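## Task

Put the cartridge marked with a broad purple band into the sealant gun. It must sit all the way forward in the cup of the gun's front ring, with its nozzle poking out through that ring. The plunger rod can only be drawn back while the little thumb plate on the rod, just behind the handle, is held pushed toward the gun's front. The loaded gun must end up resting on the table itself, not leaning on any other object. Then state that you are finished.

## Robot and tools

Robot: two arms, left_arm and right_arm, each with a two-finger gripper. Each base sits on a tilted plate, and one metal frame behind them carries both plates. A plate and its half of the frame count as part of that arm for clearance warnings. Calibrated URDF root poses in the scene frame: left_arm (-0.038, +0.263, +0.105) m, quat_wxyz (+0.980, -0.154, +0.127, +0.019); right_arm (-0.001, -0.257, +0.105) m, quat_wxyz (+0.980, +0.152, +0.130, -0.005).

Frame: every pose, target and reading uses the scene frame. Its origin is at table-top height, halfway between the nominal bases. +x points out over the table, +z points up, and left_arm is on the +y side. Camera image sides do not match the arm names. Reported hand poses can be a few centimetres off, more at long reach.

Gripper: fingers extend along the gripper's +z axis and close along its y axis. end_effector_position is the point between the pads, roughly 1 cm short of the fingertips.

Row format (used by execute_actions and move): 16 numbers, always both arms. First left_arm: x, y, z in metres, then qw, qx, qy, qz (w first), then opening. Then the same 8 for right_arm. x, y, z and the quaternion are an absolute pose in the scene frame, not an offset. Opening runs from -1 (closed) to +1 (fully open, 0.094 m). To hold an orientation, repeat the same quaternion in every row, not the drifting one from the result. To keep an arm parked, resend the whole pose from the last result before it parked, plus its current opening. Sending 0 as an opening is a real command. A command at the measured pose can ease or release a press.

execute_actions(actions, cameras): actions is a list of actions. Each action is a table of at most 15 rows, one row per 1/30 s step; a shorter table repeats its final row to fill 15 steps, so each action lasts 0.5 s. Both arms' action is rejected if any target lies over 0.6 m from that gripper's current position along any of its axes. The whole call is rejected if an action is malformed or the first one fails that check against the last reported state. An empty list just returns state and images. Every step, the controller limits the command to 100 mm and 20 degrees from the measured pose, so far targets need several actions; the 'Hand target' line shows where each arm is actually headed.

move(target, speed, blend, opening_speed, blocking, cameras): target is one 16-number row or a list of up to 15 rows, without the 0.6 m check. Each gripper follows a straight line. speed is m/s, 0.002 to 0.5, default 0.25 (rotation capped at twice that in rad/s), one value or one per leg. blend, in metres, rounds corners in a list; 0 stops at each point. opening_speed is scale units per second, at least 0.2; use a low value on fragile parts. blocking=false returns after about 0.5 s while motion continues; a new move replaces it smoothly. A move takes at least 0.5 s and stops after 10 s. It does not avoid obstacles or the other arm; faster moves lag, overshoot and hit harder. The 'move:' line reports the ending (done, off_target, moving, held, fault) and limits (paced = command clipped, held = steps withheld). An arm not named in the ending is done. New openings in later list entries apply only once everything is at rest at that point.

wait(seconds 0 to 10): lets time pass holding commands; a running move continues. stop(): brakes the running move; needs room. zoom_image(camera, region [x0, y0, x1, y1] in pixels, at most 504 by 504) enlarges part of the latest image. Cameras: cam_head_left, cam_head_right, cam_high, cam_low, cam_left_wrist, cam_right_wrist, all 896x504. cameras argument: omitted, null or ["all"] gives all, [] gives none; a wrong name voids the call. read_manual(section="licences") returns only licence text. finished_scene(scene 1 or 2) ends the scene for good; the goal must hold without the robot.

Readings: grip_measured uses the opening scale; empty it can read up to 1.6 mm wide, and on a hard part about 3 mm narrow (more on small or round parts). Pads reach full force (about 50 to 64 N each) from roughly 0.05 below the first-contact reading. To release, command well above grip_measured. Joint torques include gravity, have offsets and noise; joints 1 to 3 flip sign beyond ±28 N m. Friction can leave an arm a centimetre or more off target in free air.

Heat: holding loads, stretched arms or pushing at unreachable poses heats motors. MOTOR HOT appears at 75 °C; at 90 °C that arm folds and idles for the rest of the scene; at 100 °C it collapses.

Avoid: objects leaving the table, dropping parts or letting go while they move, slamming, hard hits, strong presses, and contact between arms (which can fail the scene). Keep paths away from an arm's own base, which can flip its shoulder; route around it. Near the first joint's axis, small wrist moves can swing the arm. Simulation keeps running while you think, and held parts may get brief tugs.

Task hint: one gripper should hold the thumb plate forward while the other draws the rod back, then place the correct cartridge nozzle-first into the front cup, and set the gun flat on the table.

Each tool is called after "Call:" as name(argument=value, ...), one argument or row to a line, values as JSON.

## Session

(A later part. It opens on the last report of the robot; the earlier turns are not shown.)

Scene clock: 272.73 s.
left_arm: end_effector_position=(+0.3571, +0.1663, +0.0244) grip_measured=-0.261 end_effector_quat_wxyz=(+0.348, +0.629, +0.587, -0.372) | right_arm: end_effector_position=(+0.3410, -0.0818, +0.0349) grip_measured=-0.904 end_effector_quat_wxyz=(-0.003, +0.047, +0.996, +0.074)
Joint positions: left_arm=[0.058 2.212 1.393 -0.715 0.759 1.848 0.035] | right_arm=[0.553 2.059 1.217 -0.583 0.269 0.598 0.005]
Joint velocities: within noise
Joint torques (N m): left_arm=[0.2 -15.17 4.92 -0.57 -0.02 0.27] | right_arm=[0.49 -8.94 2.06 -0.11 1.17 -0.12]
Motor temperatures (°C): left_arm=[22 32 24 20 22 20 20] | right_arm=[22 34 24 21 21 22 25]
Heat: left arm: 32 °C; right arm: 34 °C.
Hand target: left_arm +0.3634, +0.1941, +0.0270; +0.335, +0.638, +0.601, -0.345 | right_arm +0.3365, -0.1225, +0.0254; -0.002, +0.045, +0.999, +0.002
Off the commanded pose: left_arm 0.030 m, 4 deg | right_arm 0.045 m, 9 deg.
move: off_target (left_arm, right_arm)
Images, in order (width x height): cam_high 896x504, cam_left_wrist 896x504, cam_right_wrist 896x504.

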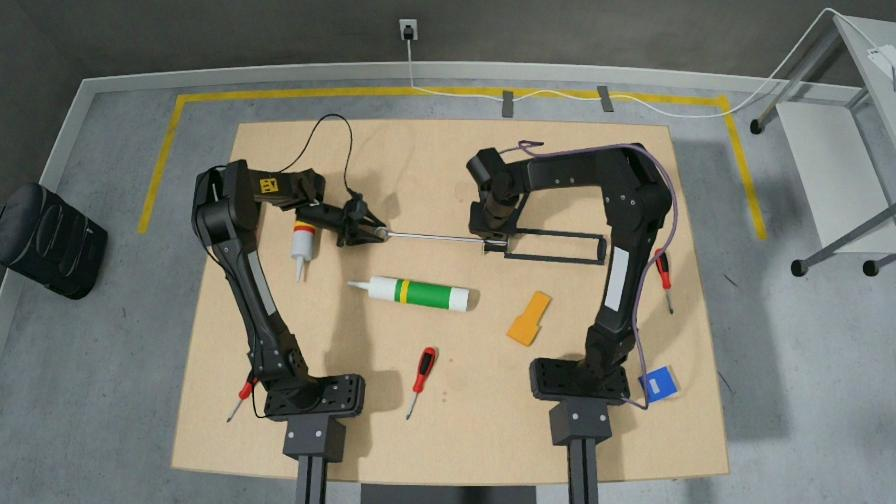

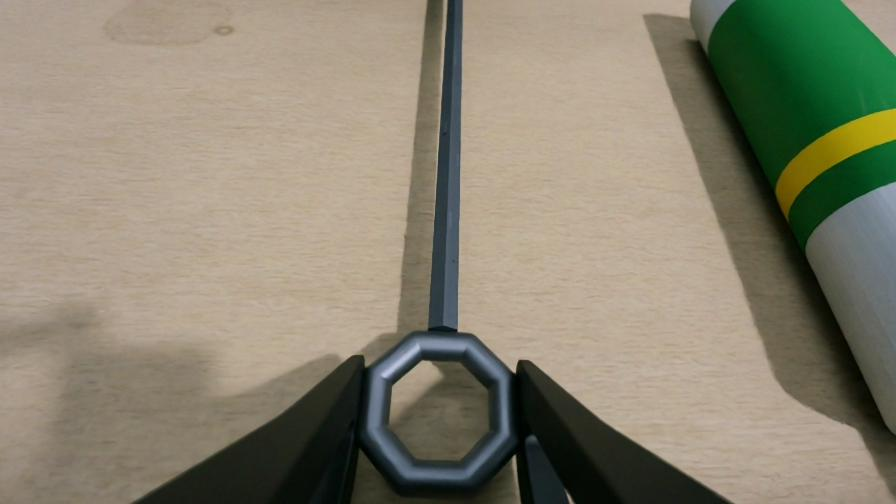

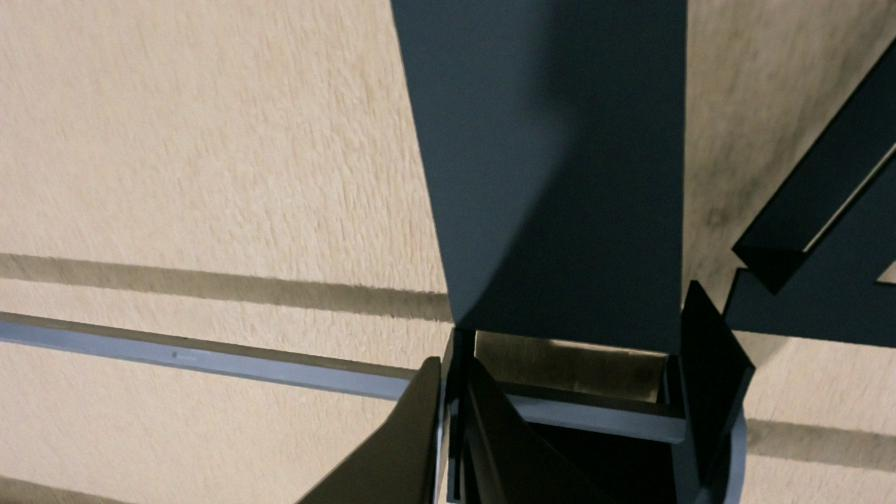

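Call:
move(
  target=[0.365,0.210,0.027,0.3345,0.6393,0.6008,-0.3454,-0.5,0.337,-0.135,0.024,0,0.0471,0.9989,0,-1.0],
  speed=0.05,
  cameras=["cam_right_wrist"],
)

Call:
move(
  target=[0.352,0.168,0.024,0.3345,0.6393,0.6008,-0.3454,-0.5,0.337,-0.090,0.026,0,0.0471,0.9989,0,-1.0],
  speed=0.08,
  cameras=["cam_right_wrist"],
)

Scene clock: 280.33 s.
left_arm: end_effector_position=(+0.3584, +0.1771, +0.0261) grip_measured=-0.262 end_effector_quat_wxyz=(+0.348, +0.628, +0.588, -0.373) | right_arm: end_effector_position=(+0.3421, -0.0766, +0.0360) grip_measured=-0.904 end_effector_quat_wxyz=(-0.002, +0.044, +0.994, +0.102)
Joint positions: left_arm=[0.083 2.212 1.417 -0.763 0.76 1.878 0.035] | right_arm=[0.541 2.044 1.196 -0.544 0.219 0.571 0.005]
Joint velocities: within noise
Joint torques (N m): left_arm=[1.22 -14.82 5.41 -0.7 -0.02 0.42] | right_arm=[-0.14 -9.69 2.06 -0.41 1.58 -0.14]
Motor temperatures (°C): left_arm=[22 33 24 20 21 20 21] | right_arm=[22 34 24 21 22 22 25]
Heat: left arm: 33 °C; right arm: 34 °C.
Hand target: left_arm +0.3642, +0.2089, +0.0270; +0.335, +0.638, +0.602, -0.345 | right_arm +0.3365, -0.1304, +0.0260; -0.002, +0.044, +0.999, +0.005
Off the commanded pose: left_arm 0.034 m, 4 deg | right_arm 0.060 m, 12 deg.
move: off_target (left_arm, right_arm)
Images, in order (width x height): cam_right_wrist 896x504.

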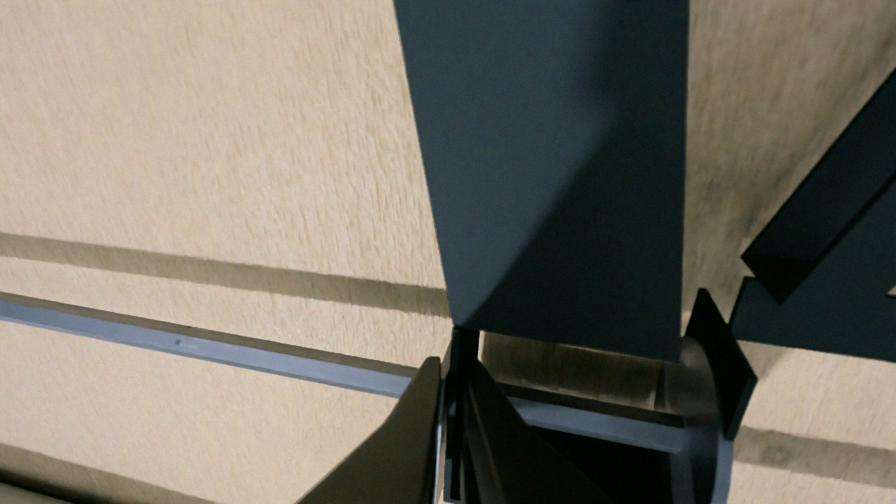

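Scene clock: 281.40 s.
left_arm: end_effector_position=(+0.3521, +0.1712, +0.0186) grip_measured=-0.262 end_effector_quat_wxyz=(+0.339, +0.634, +0.600, -0.352) | right_arm: end_effector_position=(+0.3407, -0.0759, +0.0345) grip_measured=-0.904 end_effector_quat_wxyz=(+0.006, +0.050, +0.998, +0.045)
Joint positions: left_arm=[0.062 2.177 1.331 -0.65 0.717 1.82 0.035] | right_arm=[0.593 2.097 1.255 -0.615 0.333 0.65 0.005]
Joint velocities: within noise
Joint torques (N m): left_arm=[-5.08 -13.64 2.15 0.02 0.34 -0.21] | right_arm=[3.11 -6.04 6.3 -0.17 0.63 0.1]
Motor temperatures (°C): left_arm=[22 33 24 20 21 20 21] | right_arm=[22 34 24 21 22 22 25]
Heat: left arm: 33 °C; right arm: 34 °C.
Hand target: left_arm +0.3520, +0.1680, +0.0239; +0.334, +0.639, +0.600, -0.346 | right_arm +0.3371, -0.0898, +0.0267; +0.001, +0.046, +0.999, +0.002
Off the commanded pose: left_arm 0.006 m, 1 deg | right_arm 0.017 m, 5 deg.
move: off_target (right_arm)
Images, in order (width x height): cam_right_wrist 896x504.

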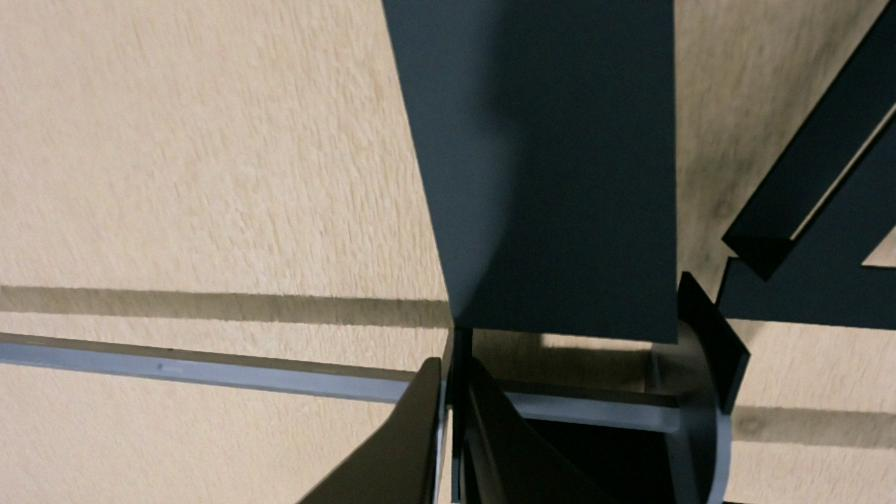

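Call:
move(
  target=[
    [0.352,0.168,0.024,0.3345,0.6393,0.6008,-0.3454,-0.5,0.337,-0.080,0.026,0,0.0471,0.9989,0,-0.5],
    [0.352,0.168,0.024,0.3345,0.6393,0.6008,-0.3454,0.1,0.337,-0.080,0.026,0,0.0471,0.9989,0,-0.5],
    [0.365,0.25,0.10,0.3345,0.6393,0.6008,-0.3454,0.1,0.33,-0.10,0.15,0,0.0471,0.9989,0,-0.3],
    [0.345,0.30,0.20,0.26,0.60,0.70,-0.27,0.4,0.32,-0.16,0.22,0,0.0471,0.9989,0,0.0],
  ],
  speed=0.12,
)

Scene clock: 295.67 s.
left_arm: end_effector_position=(+0.3429, +0.2958, +0.1895) grip_measured=+0.397 end_effector_quat_wxyz=(+0.255, +0.606, +0.700, -0.279) | right_arm: end_effector_position=(+0.3137, -0.1565, +0.2076) grip_measured=-0.002 end_effector_quat_wxyz=(-0.013, +0.043, +0.999, -0.009)
Joint positions: left_arm=[0.182 1.707 1.566 -1.297 0.506 1.714 0.066] | right_arm=[0.687 1.727 1.482 -1.351 0.398 0.774 0.047]
Joint velocities: within noise
Joint torques (N m): left_arm=[-1.96 -12.01 6.49 -0.19 0.45 -0.12] | right_arm=[2.5 -7.69 8.87 0.02 0.04 -0.04]
Motor temperatures (°C): left_arm=[23 32 24 20 21 20 20] | right_arm=[22 33 25 21 21 22 25]
Heat: left arm: 32 °C; right arm: 33 °C.
Hand target: left_arm +0.3449, +0.2999, +0.1999; +0.261, +0.603, +0.703, -0.271 | right_arm +0.3197, -0.1601, +0.2198; +0.000, +0.047, +0.999, +0.000
Off the commanded pose: left_arm 0.012 m, 1 deg | right_arm 0.014 m, 2 deg.
move: off_target (left_arm, right_arm); target 3's new opening was sent with right_arm's hand 0.016 m and 2 deg from that target; target 4's new opening was sent with right_arm's hand 0.014 m and 2 deg from that target

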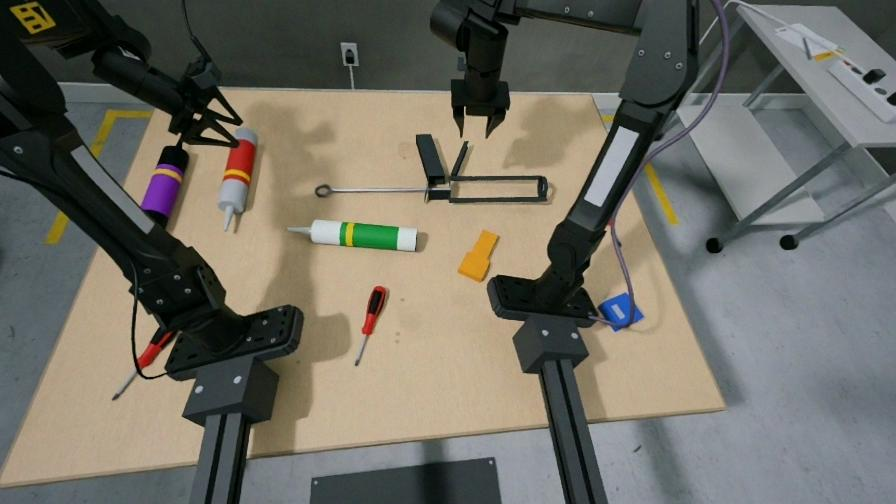

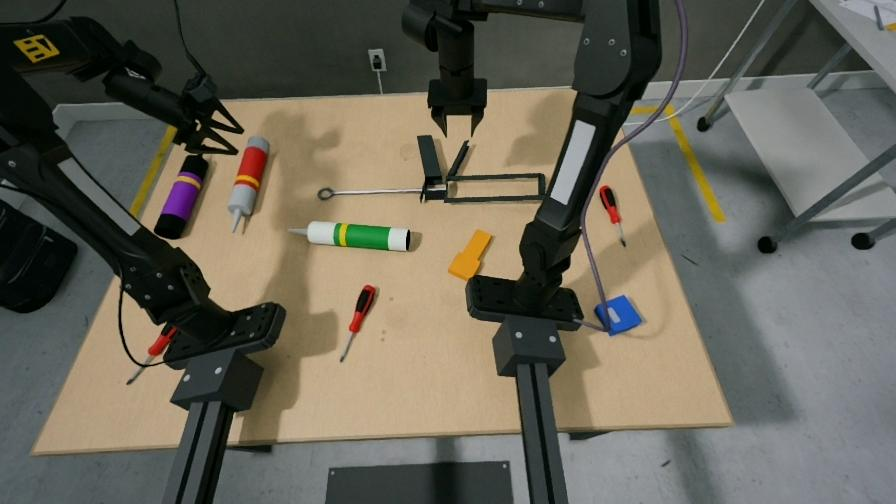

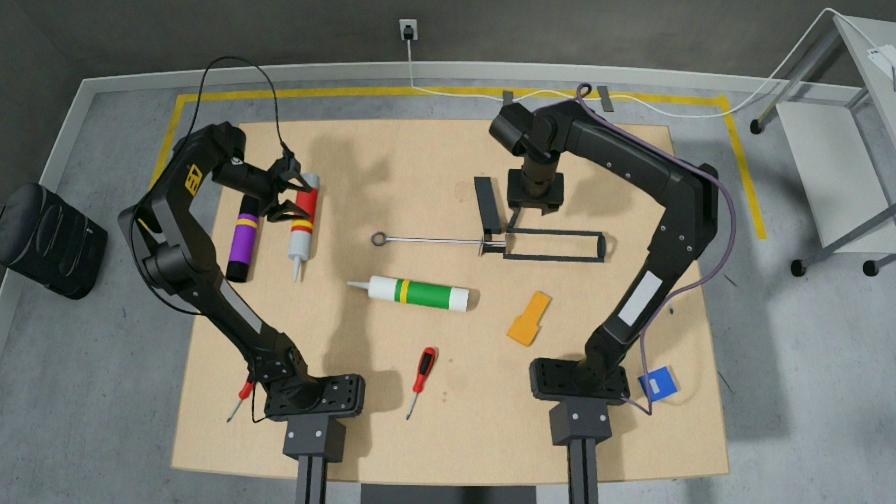

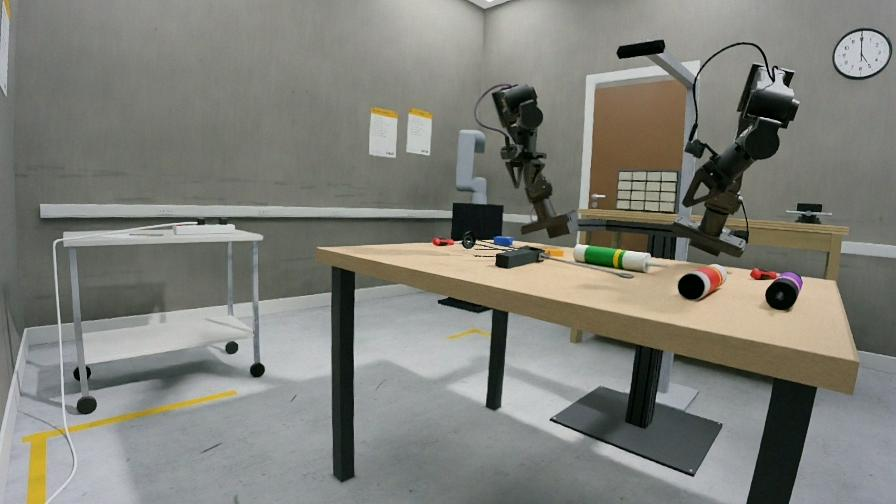

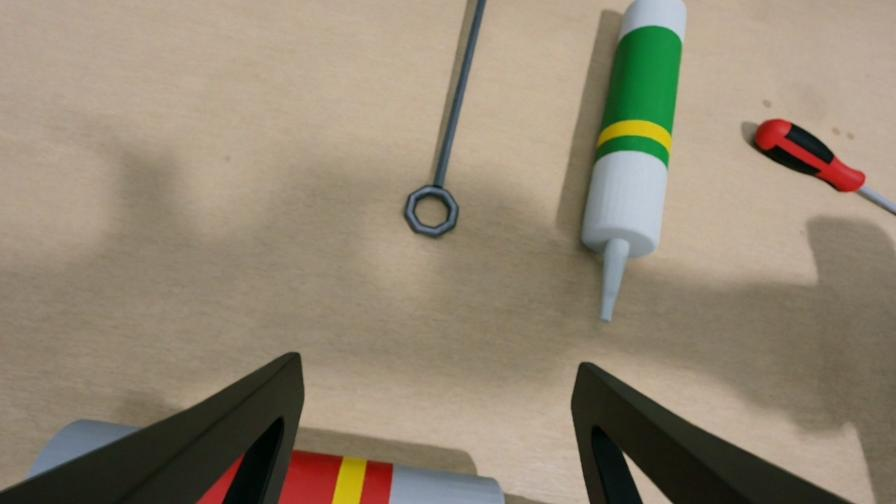

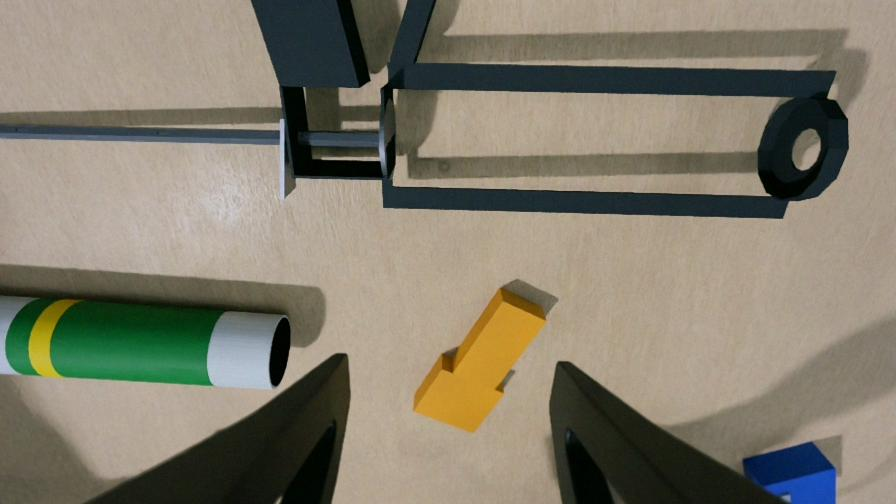

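Call:
move(
  target=[0.33,0.45,0.22,0,0.0802,0.9968,0,1.0,0.25,-0.25,0.25,0,0.0471,0.9989,0,0.0],
  speed=0.2,
  cameras=["cam_high","cam_left_wrist","cam_head_left"],
)

Scene clock: 323.07 s.
left_arm: end_effector_position=(+0.3271, +0.4478, +0.2218) grip_measured=+0.998 end_effector_quat_wxyz=(+0.007, +0.085, +0.996, -0.003) | right_arm: end_effector_position=(+0.2567, -0.2448, +0.2515) grip_measured=-0.002 end_effector_quat_wxyz=(+0.006, +0.053, +0.999, +0.006)
Joint positions: left_arm=[0.216 1.598 1.77 -1.403 -0.228 0.467 0.094] | right_arm=[0.623 1.316 1.302 -1.502 0.398 0.703 0.047]
Joint velocities: within noise
Joint torques (N m): left_arm=[-1.76 -8.01 7.34 0.17 -0.08 -0.11] | right_arm=[1.2 -4.36 4.22 0.12 0.03 -0.06]
Motor temperatures (°C): left_arm=[22 31 25 20 21 20 20] | right_arm=[22 32 27 21 21 22 24]
Heat: left arm: 31 °C; right arm: 32 °C.
Hand target: left_arm +0.3299, +0.4499, +0.2200; +0.000, +0.080, +0.997, +0.000 | right_arm +0.2502, -0.2499, +0.2500; +0.000, +0.047, +0.999, +0.000
Off the commanded pose: left_arm 0.004 m, 1 deg | right_arm 0.009 m, 1 deg.
move: done
Images, in order (width x height): cam_head_left 896x504, cam_high 896x504, cam_left_wrist 896x504.

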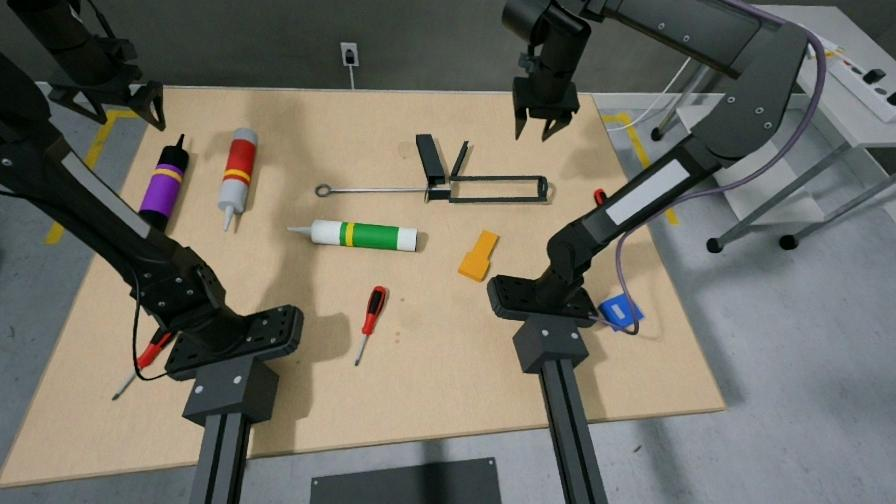

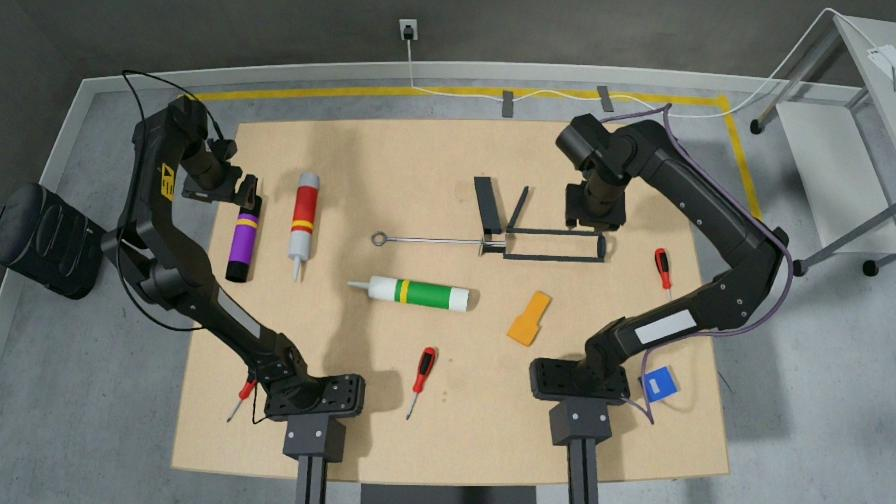

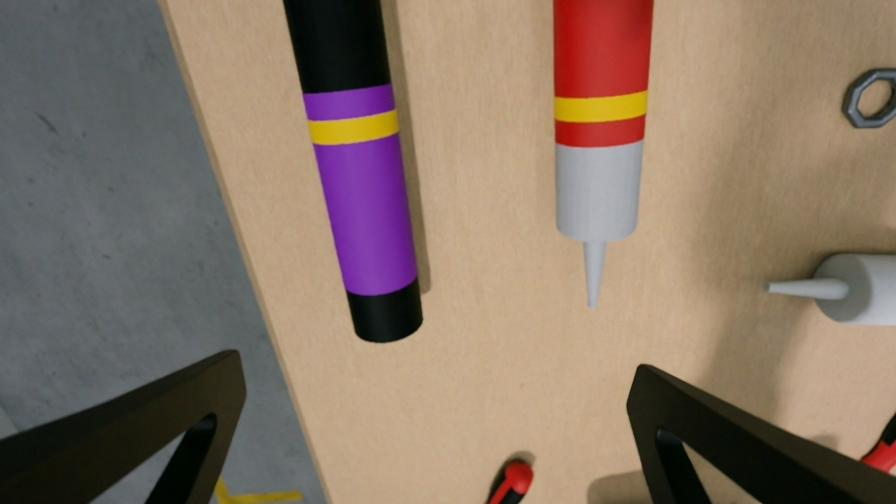

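Call:
execute_actions(
  actions=[],
)

Scene clock: 359.77 s.
left_arm: end_effector_position=(+0.3270, +0.4479, +0.2219) grip_measured=+0.998 end_effector_quat_wxyz=(+0.007, +0.085, +0.996, -0.002) | right_arm: end_effector_position=(+0.2567, -0.2449, +0.2515) grip_measured=-0.002 end_effector_quat_wxyz=(+0.005, +0.053, +0.999, +0.006)
Joint positions: left_arm=[0.216 1.598 1.77 -1.404 -0.229 0.466 0.094] | right_arm=[0.623 1.316 1.302 -1.502 0.398 0.703 0.047]
Joint velocities: within noise
Joint torques (N m): left_arm=[-1.81 -8.02 7.32 0.16 -0.06 -0.12] | right_arm=[1.2 -4.36 4.22 0.11 0.02 -0.05]
Motor temperatures (°C): left_arm=[22 28 27 20 21 20 20] | right_arm=[22 31 25 21 21 22 24]
Heat: left arm: 28 °C; right arm: 31 °C.
Hand target: left_arm +0.3300, +0.4500, +0.2201; +0.001, +0.080, +0.997, +0.000 | right_arm +0.2502, -0.2499, +0.2500; +0.000, +0.047, +0.999, +0.000
Tool commands: left_gripper/opening=+1.0 right_gripper/opening=+0.0
Off the commanded pose: left_arm 0.004 m, 1 deg | right_arm 0.009 m, 1 deg.

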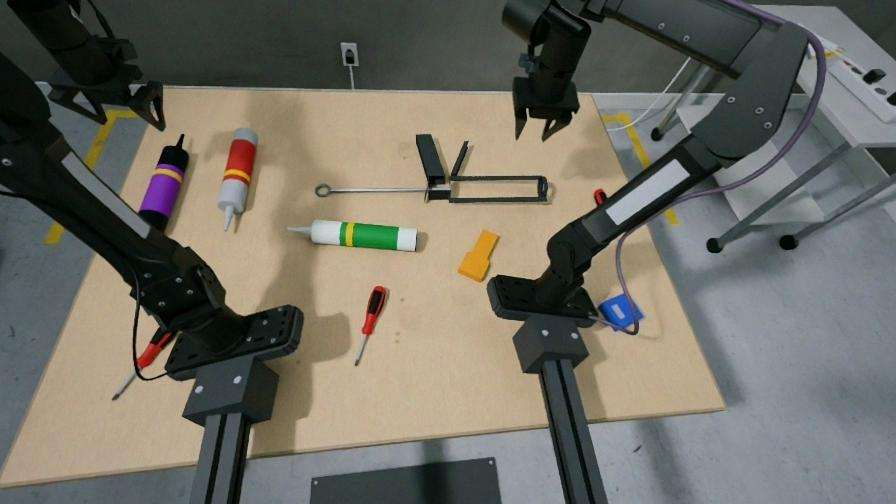

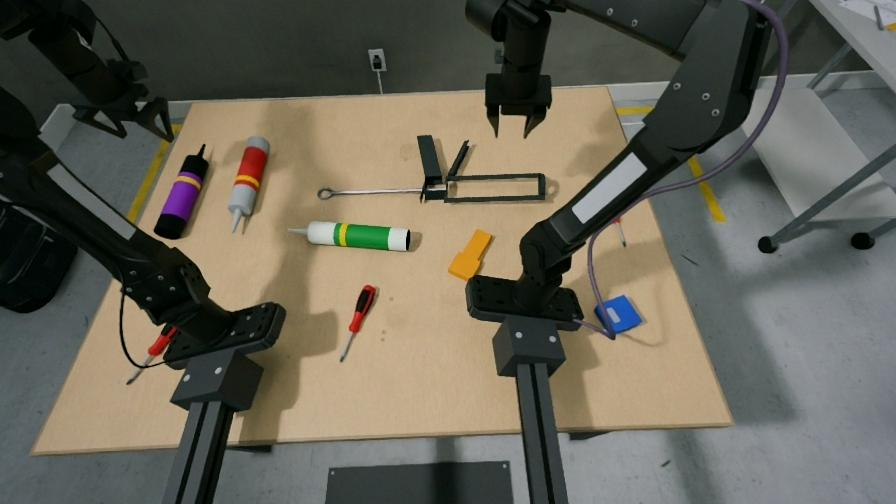

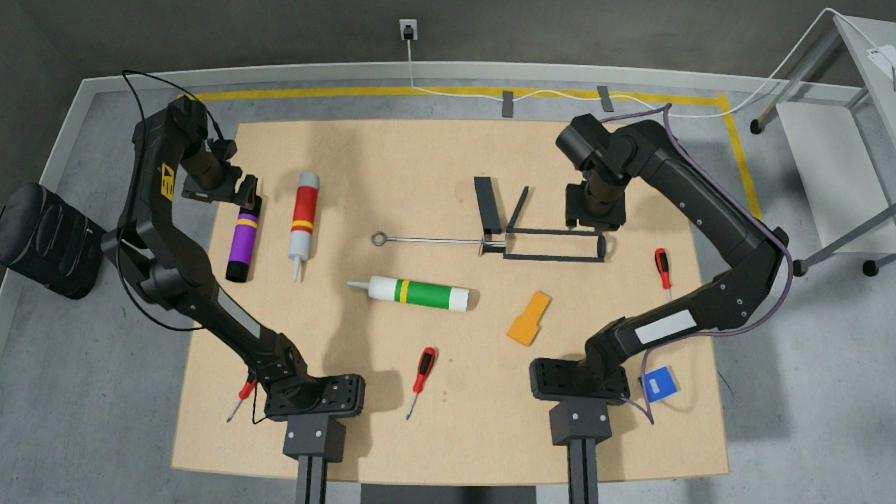

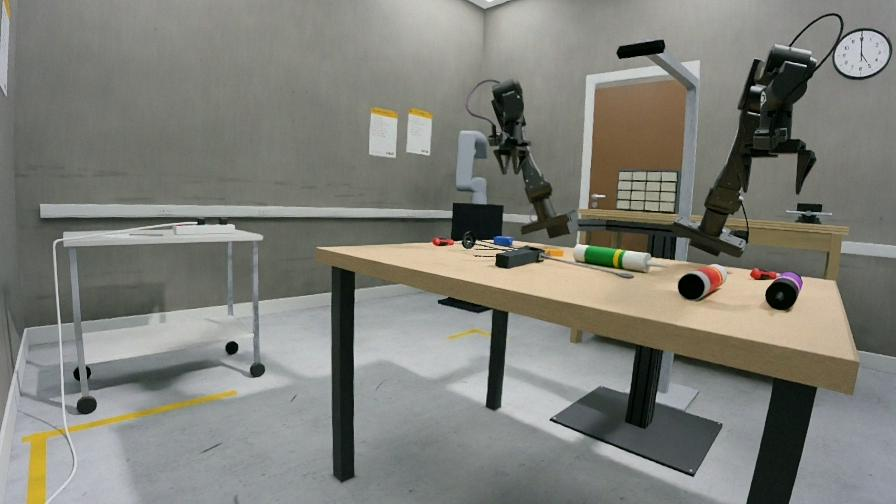

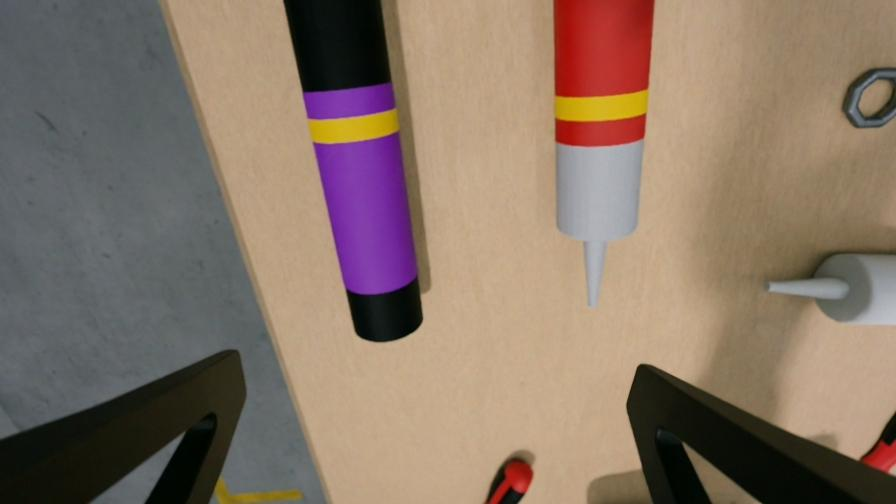

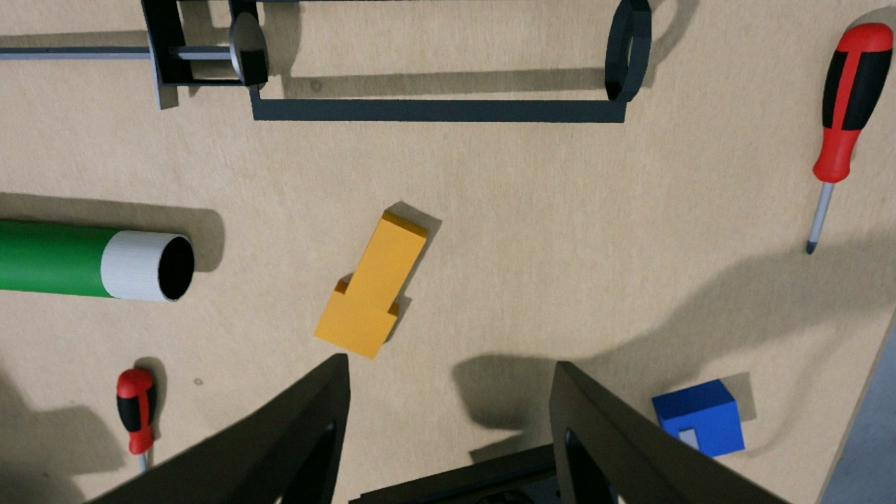

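Call:
move(
  target=[0.304,0.502,0.11,0,0.0175,0.9998,0,1.0,0.25,-0.25,0.25,0,0.0471,0.9989,0,0.0],
  cameras=["cam_high","cam_left_wrist"],
)

Scene clock: 391.93 s.
left_arm: end_effector_position=(+0.3053, +0.5061, +0.1194) grip_measured=+0.998 end_effector_quat_wxyz=(+0.005, +0.012, +1.000, +0.011) | right_arm: end_effector_position=(+0.2567, -0.2449, +0.2515) grip_measured=-0.002 end_effector_quat_wxyz=(+0.005, +0.053, +0.999, +0.006)
Joint positions: left_arm=[0.472 1.633 1.46 -1.002 -0.163 0.565 0.094] | right_arm=[0.623 1.316 1.302 -1.502 0.398 0.703 0.047]
Joint velocities: within noise
Joint torques (N m): left_arm=[-0.98 -9.18 4.37 0.37 0.18 0.12] | right_arm=[1.21 -4.37 4.22 0.11 0.03 -0.04]
Motor temperatures (°C): left_arm=[22 28 27 20 21 20 19] | right_arm=[22 31 25 21 21 22 23]
Heat: left arm: 28 °C; right arm: 31 °C.
Hand target: left_arm +0.3038, +0.5020, +0.1101; +0.000, +0.017, +1.000, +0.000 | right_arm +0.2502, -0.2499, +0.2500; +0.000, +0.047, +0.999, +0.000
Off the commanded pose: left_arm 0.010 m, 2 deg | right_arm 0.009 m, 1 deg.
move: done
Images, in order (width x height): cam_high 896x504, cam_left_wrist 896x504.

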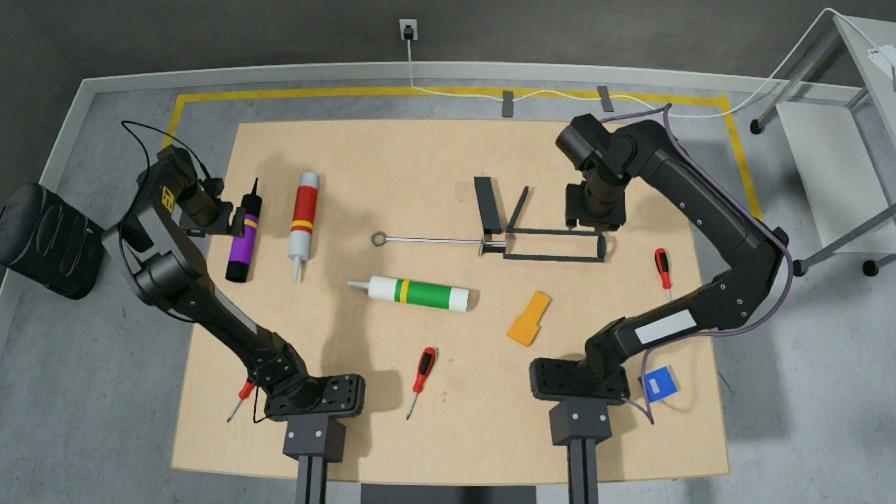

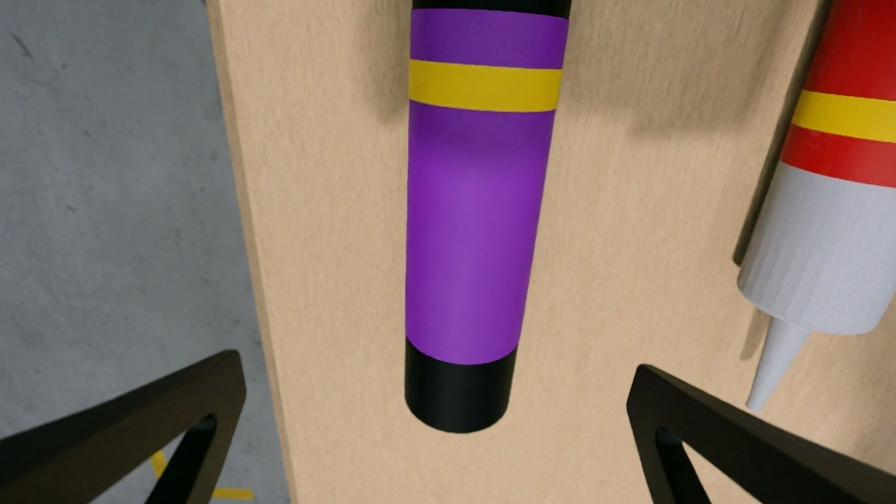

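Call:
move(
  target=[
    [0.301,0.494,0.06,0,0.0175,0.9998,0,1.0,0.25,-0.25,0.25,0,0.0471,0.9989,0,0.0],
  ],
  speed=0.12,
  cameras=["cam_left_wrist"],
)

Call:
move(
  target=[
    [0.301,0.494,0.025,0,0.0175,0.9998,0,1.0,0.25,-0.25,0.25,0,0.0471,0.9989,0,0.0],
  ],
  speed=0.08,
  cameras=["cam_left_wrist","cam_high"],
)

Scene clock: 408.33 s.
left_arm: end_effector_position=(+0.3050, +0.4968, +0.0702) grip_measured=+0.998 end_effector_quat_wxyz=(+0.007, +0.015, +1.000, +0.011) | right_arm: end_effector_position=(+0.2567, -0.2449, +0.2515) grip_measured=-0.002 end_effector_quat_wxyz=(+0.005, +0.053, +0.999, +0.006)
Joint positions: left_arm=[0.472 1.687 1.327 -0.812 -0.16 0.572 0.094] | right_arm=[0.623 1.316 1.302 -1.502 0.398 0.703 0.047]
Joint velocities: within noise
Joint torques (N m): left_arm=[-0.5 -9.07 4.01 0.39 0.17 0.12] | right_arm=[1.2 -4.36 4.22 0.11 0.02 -0.04]
Motor temperatures (°C): left_arm=[22 28 26 20 21 20 19] | right_arm=[22 30 25 21 21 22 23]
Heat: left arm: 28 °C; right arm: 30 °C.
Hand target: left_arm +0.3008, +0.4940, +0.0603; +0.000, +0.017, +1.000, +0.000 | right_arm +0.2502, -0.2499, +0.2500; +0.000, +0.047, +0.999, +0.000
Off the commanded pose: left_arm 0.011 m, 2 deg | right_arm 0.009 m, 1 deg.
move: off_target (left_arm)
Images, in order (width x height): cam_left_wrist 896x504.

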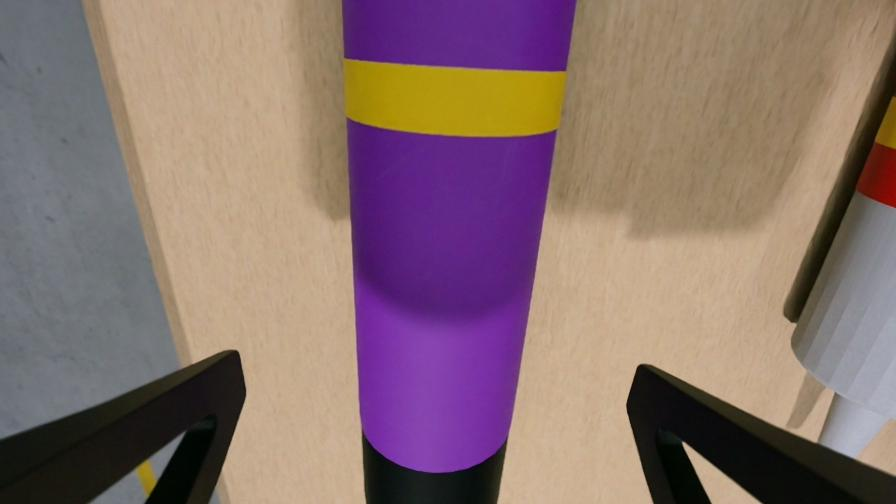

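Scene clock: 409.43 s.
left_arm: end_effector_position=(+0.3061, +0.4983, +0.0362) grip_measured=+0.998 end_effector_quat_wxyz=(+0.008, +0.013, +1.000, +0.012) | right_arm: end_effector_position=(+0.2567, -0.2449, +0.2515) grip_measured=-0.002 end_effector_quat_wxyz=(+0.005, +0.053, +0.999, +0.006)
Joint positions: left_arm=[0.488 1.757 1.283 -0.692 -0.155 0.585 0.094] | right_arm=[0.623 1.316 1.302 -1.502 0.398 0.703 0.047]
Joint velocities: within noise
Joint torques (N m): left_arm=[-0.69 -9.13 3.66 0.38 0.16 0.12] | right_arm=[1.21 -4.37 4.21 0.11 0.02 -0.04]
Motor temperatures (°C): left_arm=[22 28 25 20 21 20 19] | right_arm=[22 30 25 21 21 22 23]
Heat: left arm: 28 °C; right arm: 30 °C.
Hand target: left_arm +0.3008, +0.4940, +0.0254; +0.000, +0.017, +1.000, +0.000 | right_arm +0.2502, -0.2499, +0.2500; +0.000, +0.047, +0.999, +0.000
Off the commanded pose: left_arm 0.013 m, 2 deg | right_arm 0.009 m, 1 deg.
move: off_target (left_arm)
Images, in order (width x height): cam_high 896x504, cam_left_wrist 896x504.

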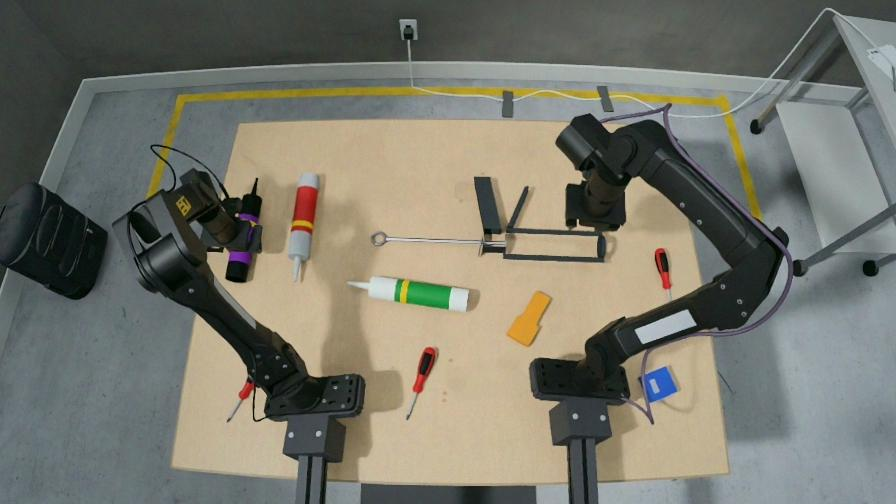

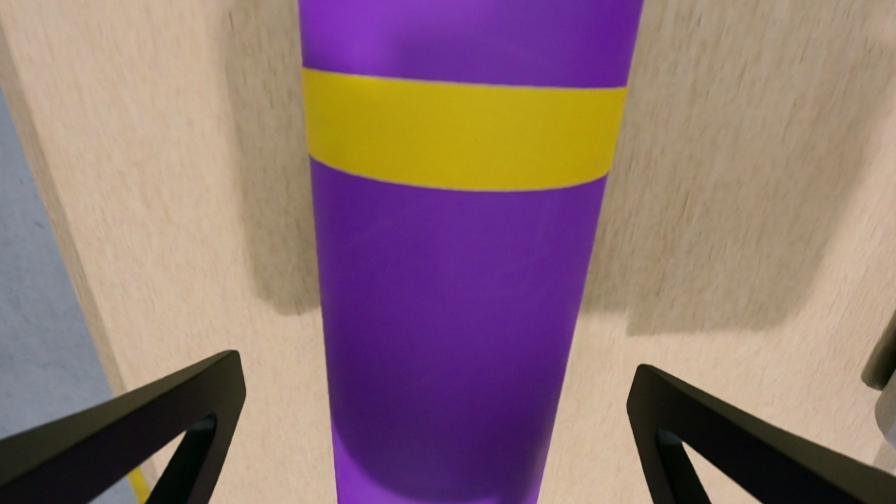

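Call:
move(
  target=[
    [0.296,0.494,0.017,0,0.0175,0.9998,0,1.0,0.25,-0.25,0.25,0,0.0471,0.9989,0,0.0],
  ],
  speed=0.08,
  cameras=["cam_left_wrist"],
)

Call:
execute_actions(
  actions=[],
  cameras=["cam_low"],
)

Scene clock: 415.60 s.
left_arm: end_effector_position=(+0.3027, +0.4996, +0.0302) grip_measured=+0.998 end_effector_quat_wxyz=(+0.011, +0.013, +1.000, +0.014) | right_arm: end_effector_position=(+0.2567, -0.2449, +0.2515) grip_measured=-0.002 end_effector_quat_wxyz=(+0.005, +0.053, +0.999, +0.006)
Joint positions: left_arm=[0.499 1.757 1.256 -0.657 -0.151 0.595 0.094] | right_arm=[0.623 1.316 1.302 -1.502 0.398 0.703 0.047]
Joint velocities: within noise
Joint torques (N m): left_arm=[-0.64 -8.69 3.41 0.41 0.16 0.13] | right_arm=[1.2 -4.36 4.22 0.11 0.02 -0.05]
Motor temperatures (°C): left_arm=[22 28 25 20 21 20 19] | right_arm=[22 30 25 21 21 22 23]
Heat: left arm: 28 °C; right arm: 30 °C.
Hand target: left_arm +0.2958, +0.4939, +0.0176; +0.000, +0.017, +1.000, +0.000 | right_arm +0.2502, -0.2499, +0.2500; +0.000, +0.047, +0.999, +0.000
Off the commanded pose: left_arm 0.016 m, 2 deg | right_arm 0.009 m, 1 deg.
move: off_target (left_arm)
Images, in order (width x height): cam_left_wrist 896x504.

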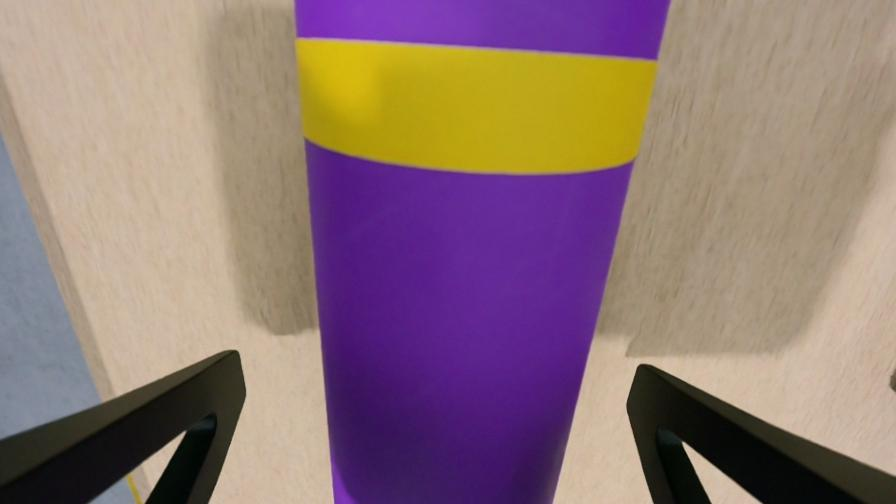

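Scene clock: 415.60 s.
left_arm: end_effector_position=(+0.3027, +0.4996, +0.0302) grip_measured=+0.998 end_effector_quat_wxyz=(+0.011, +0.013, +1.000, +0.014) | right_arm: end_effector_position=(+0.2567, -0.2449, +0.2515) grip_measured=-0.002 end_effector_quat_wxyz=(+0.005, +0.053, +0.999, +0.006)
Joint positions: left_arm=[0.499 1.757 1.256 -0.657 -0.151 0.595 0.094] | right_arm=[0.623 1.316 1.302 -1.502 0.398 0.703 0.047]
Joint velocities: within noise
Joint torques (N m): left_arm=[-0.64 -8.69 3.41 0.41 0.16 0.13] | right_arm=[1.2 -4.36 4.22 0.11 0.02 -0.05]
Motor temperatures (°C): left_arm=[22 28 25 20 21 20 19] | right_arm=[22 30 25 21 21 22 23]
Heat: left arm: 28 °C; right arm: 30 °C.
Hand target: left_arm +0.2958, +0.4939, +0.0176; +0.000, +0.017, +1.000, +0.000 | right_arm +0.2502, -0.2499, +0.2500; +0.000, +0.047, +0.999, +0.000
Tool commands: left_gripper/opening=+1.0 right_gripper/opening=+0.0
Off the commanded pose: left_arm 0.016 m, 2 deg | right_arm 0.009 m, 1 deg.
Images, in order (width x height): cam_low 896x504.

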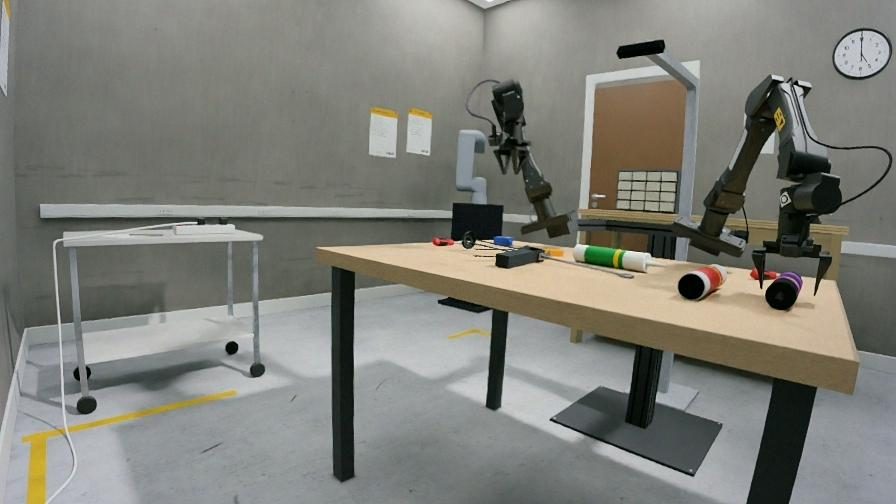

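Call:
move(
  target=[
    [0.296,0.494,0.016,0,0.0175,0.9998,0,-0.1,0.25,-0.25,0.25,0,0.0471,0.9989,0,0.0],
  ],
  speed=0.08,
  opening_speed=0.7,
  cameras=["cam_left_wrist"],
)

Scene clock: 420.80 s.
left_arm: end_effector_position=(+0.3038, +0.4998, +0.0303) grip_measured=+0.025 end_effector_quat_wxyz=(+0.013, +0.013, +1.000, +0.014) | right_arm: end_effector_position=(+0.2567, -0.2449, +0.2515) grip_measured=-0.002 end_effector_quat_wxyz=(+0.005, +0.053, +0.999, +0.006)
Joint positions: left_arm=[0.499 1.757 1.256 -0.653 -0.149 0.597 0.048] | right_arm=[0.623 1.316 1.302 -1.502 0.398 0.703 0.047]
Joint velocities: within noise
Joint torques (N m): left_arm=[-0.61 -8.57 3.33 0.4 0.13 0.11] | right_arm=[1.21 -4.36 4.22 0.12 0.02 -0.04]
Motor temperatures (°C): left_arm=[22 28 25 20 21 20 19] | right_arm=[22 30 25 21 21 22 23]
Heat: left arm: 28 °C; right arm: 30 °C.
Hand target: left_arm +0.2958, +0.4939, +0.0167; +0.000, +0.017, +1.000, +0.000 | right_arm +0.2502, -0.2499, +0.2500; +0.000, +0.047, +0.999, +0.000
Off the commanded pose: left_arm 0.017 m, 2 deg | right_arm 0.009 m, 1 deg.
move: off_target (left_arm)
Images, in order (width x height): cam_left_wrist 896x504.

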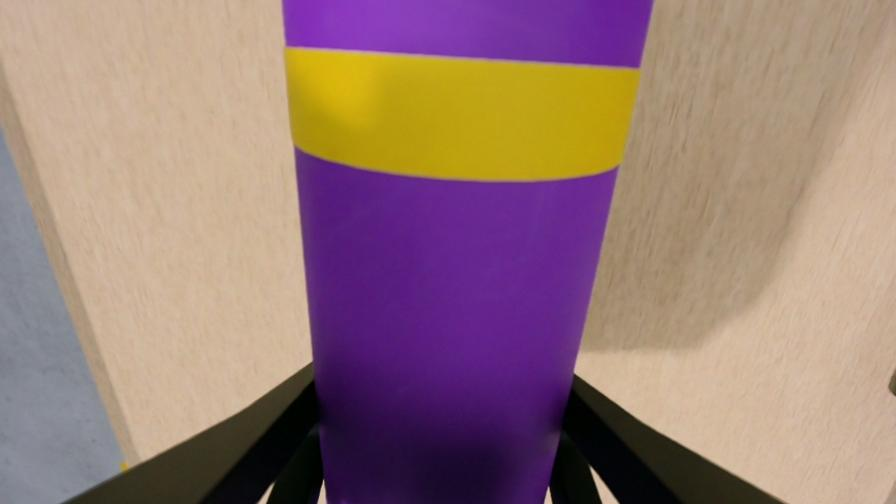

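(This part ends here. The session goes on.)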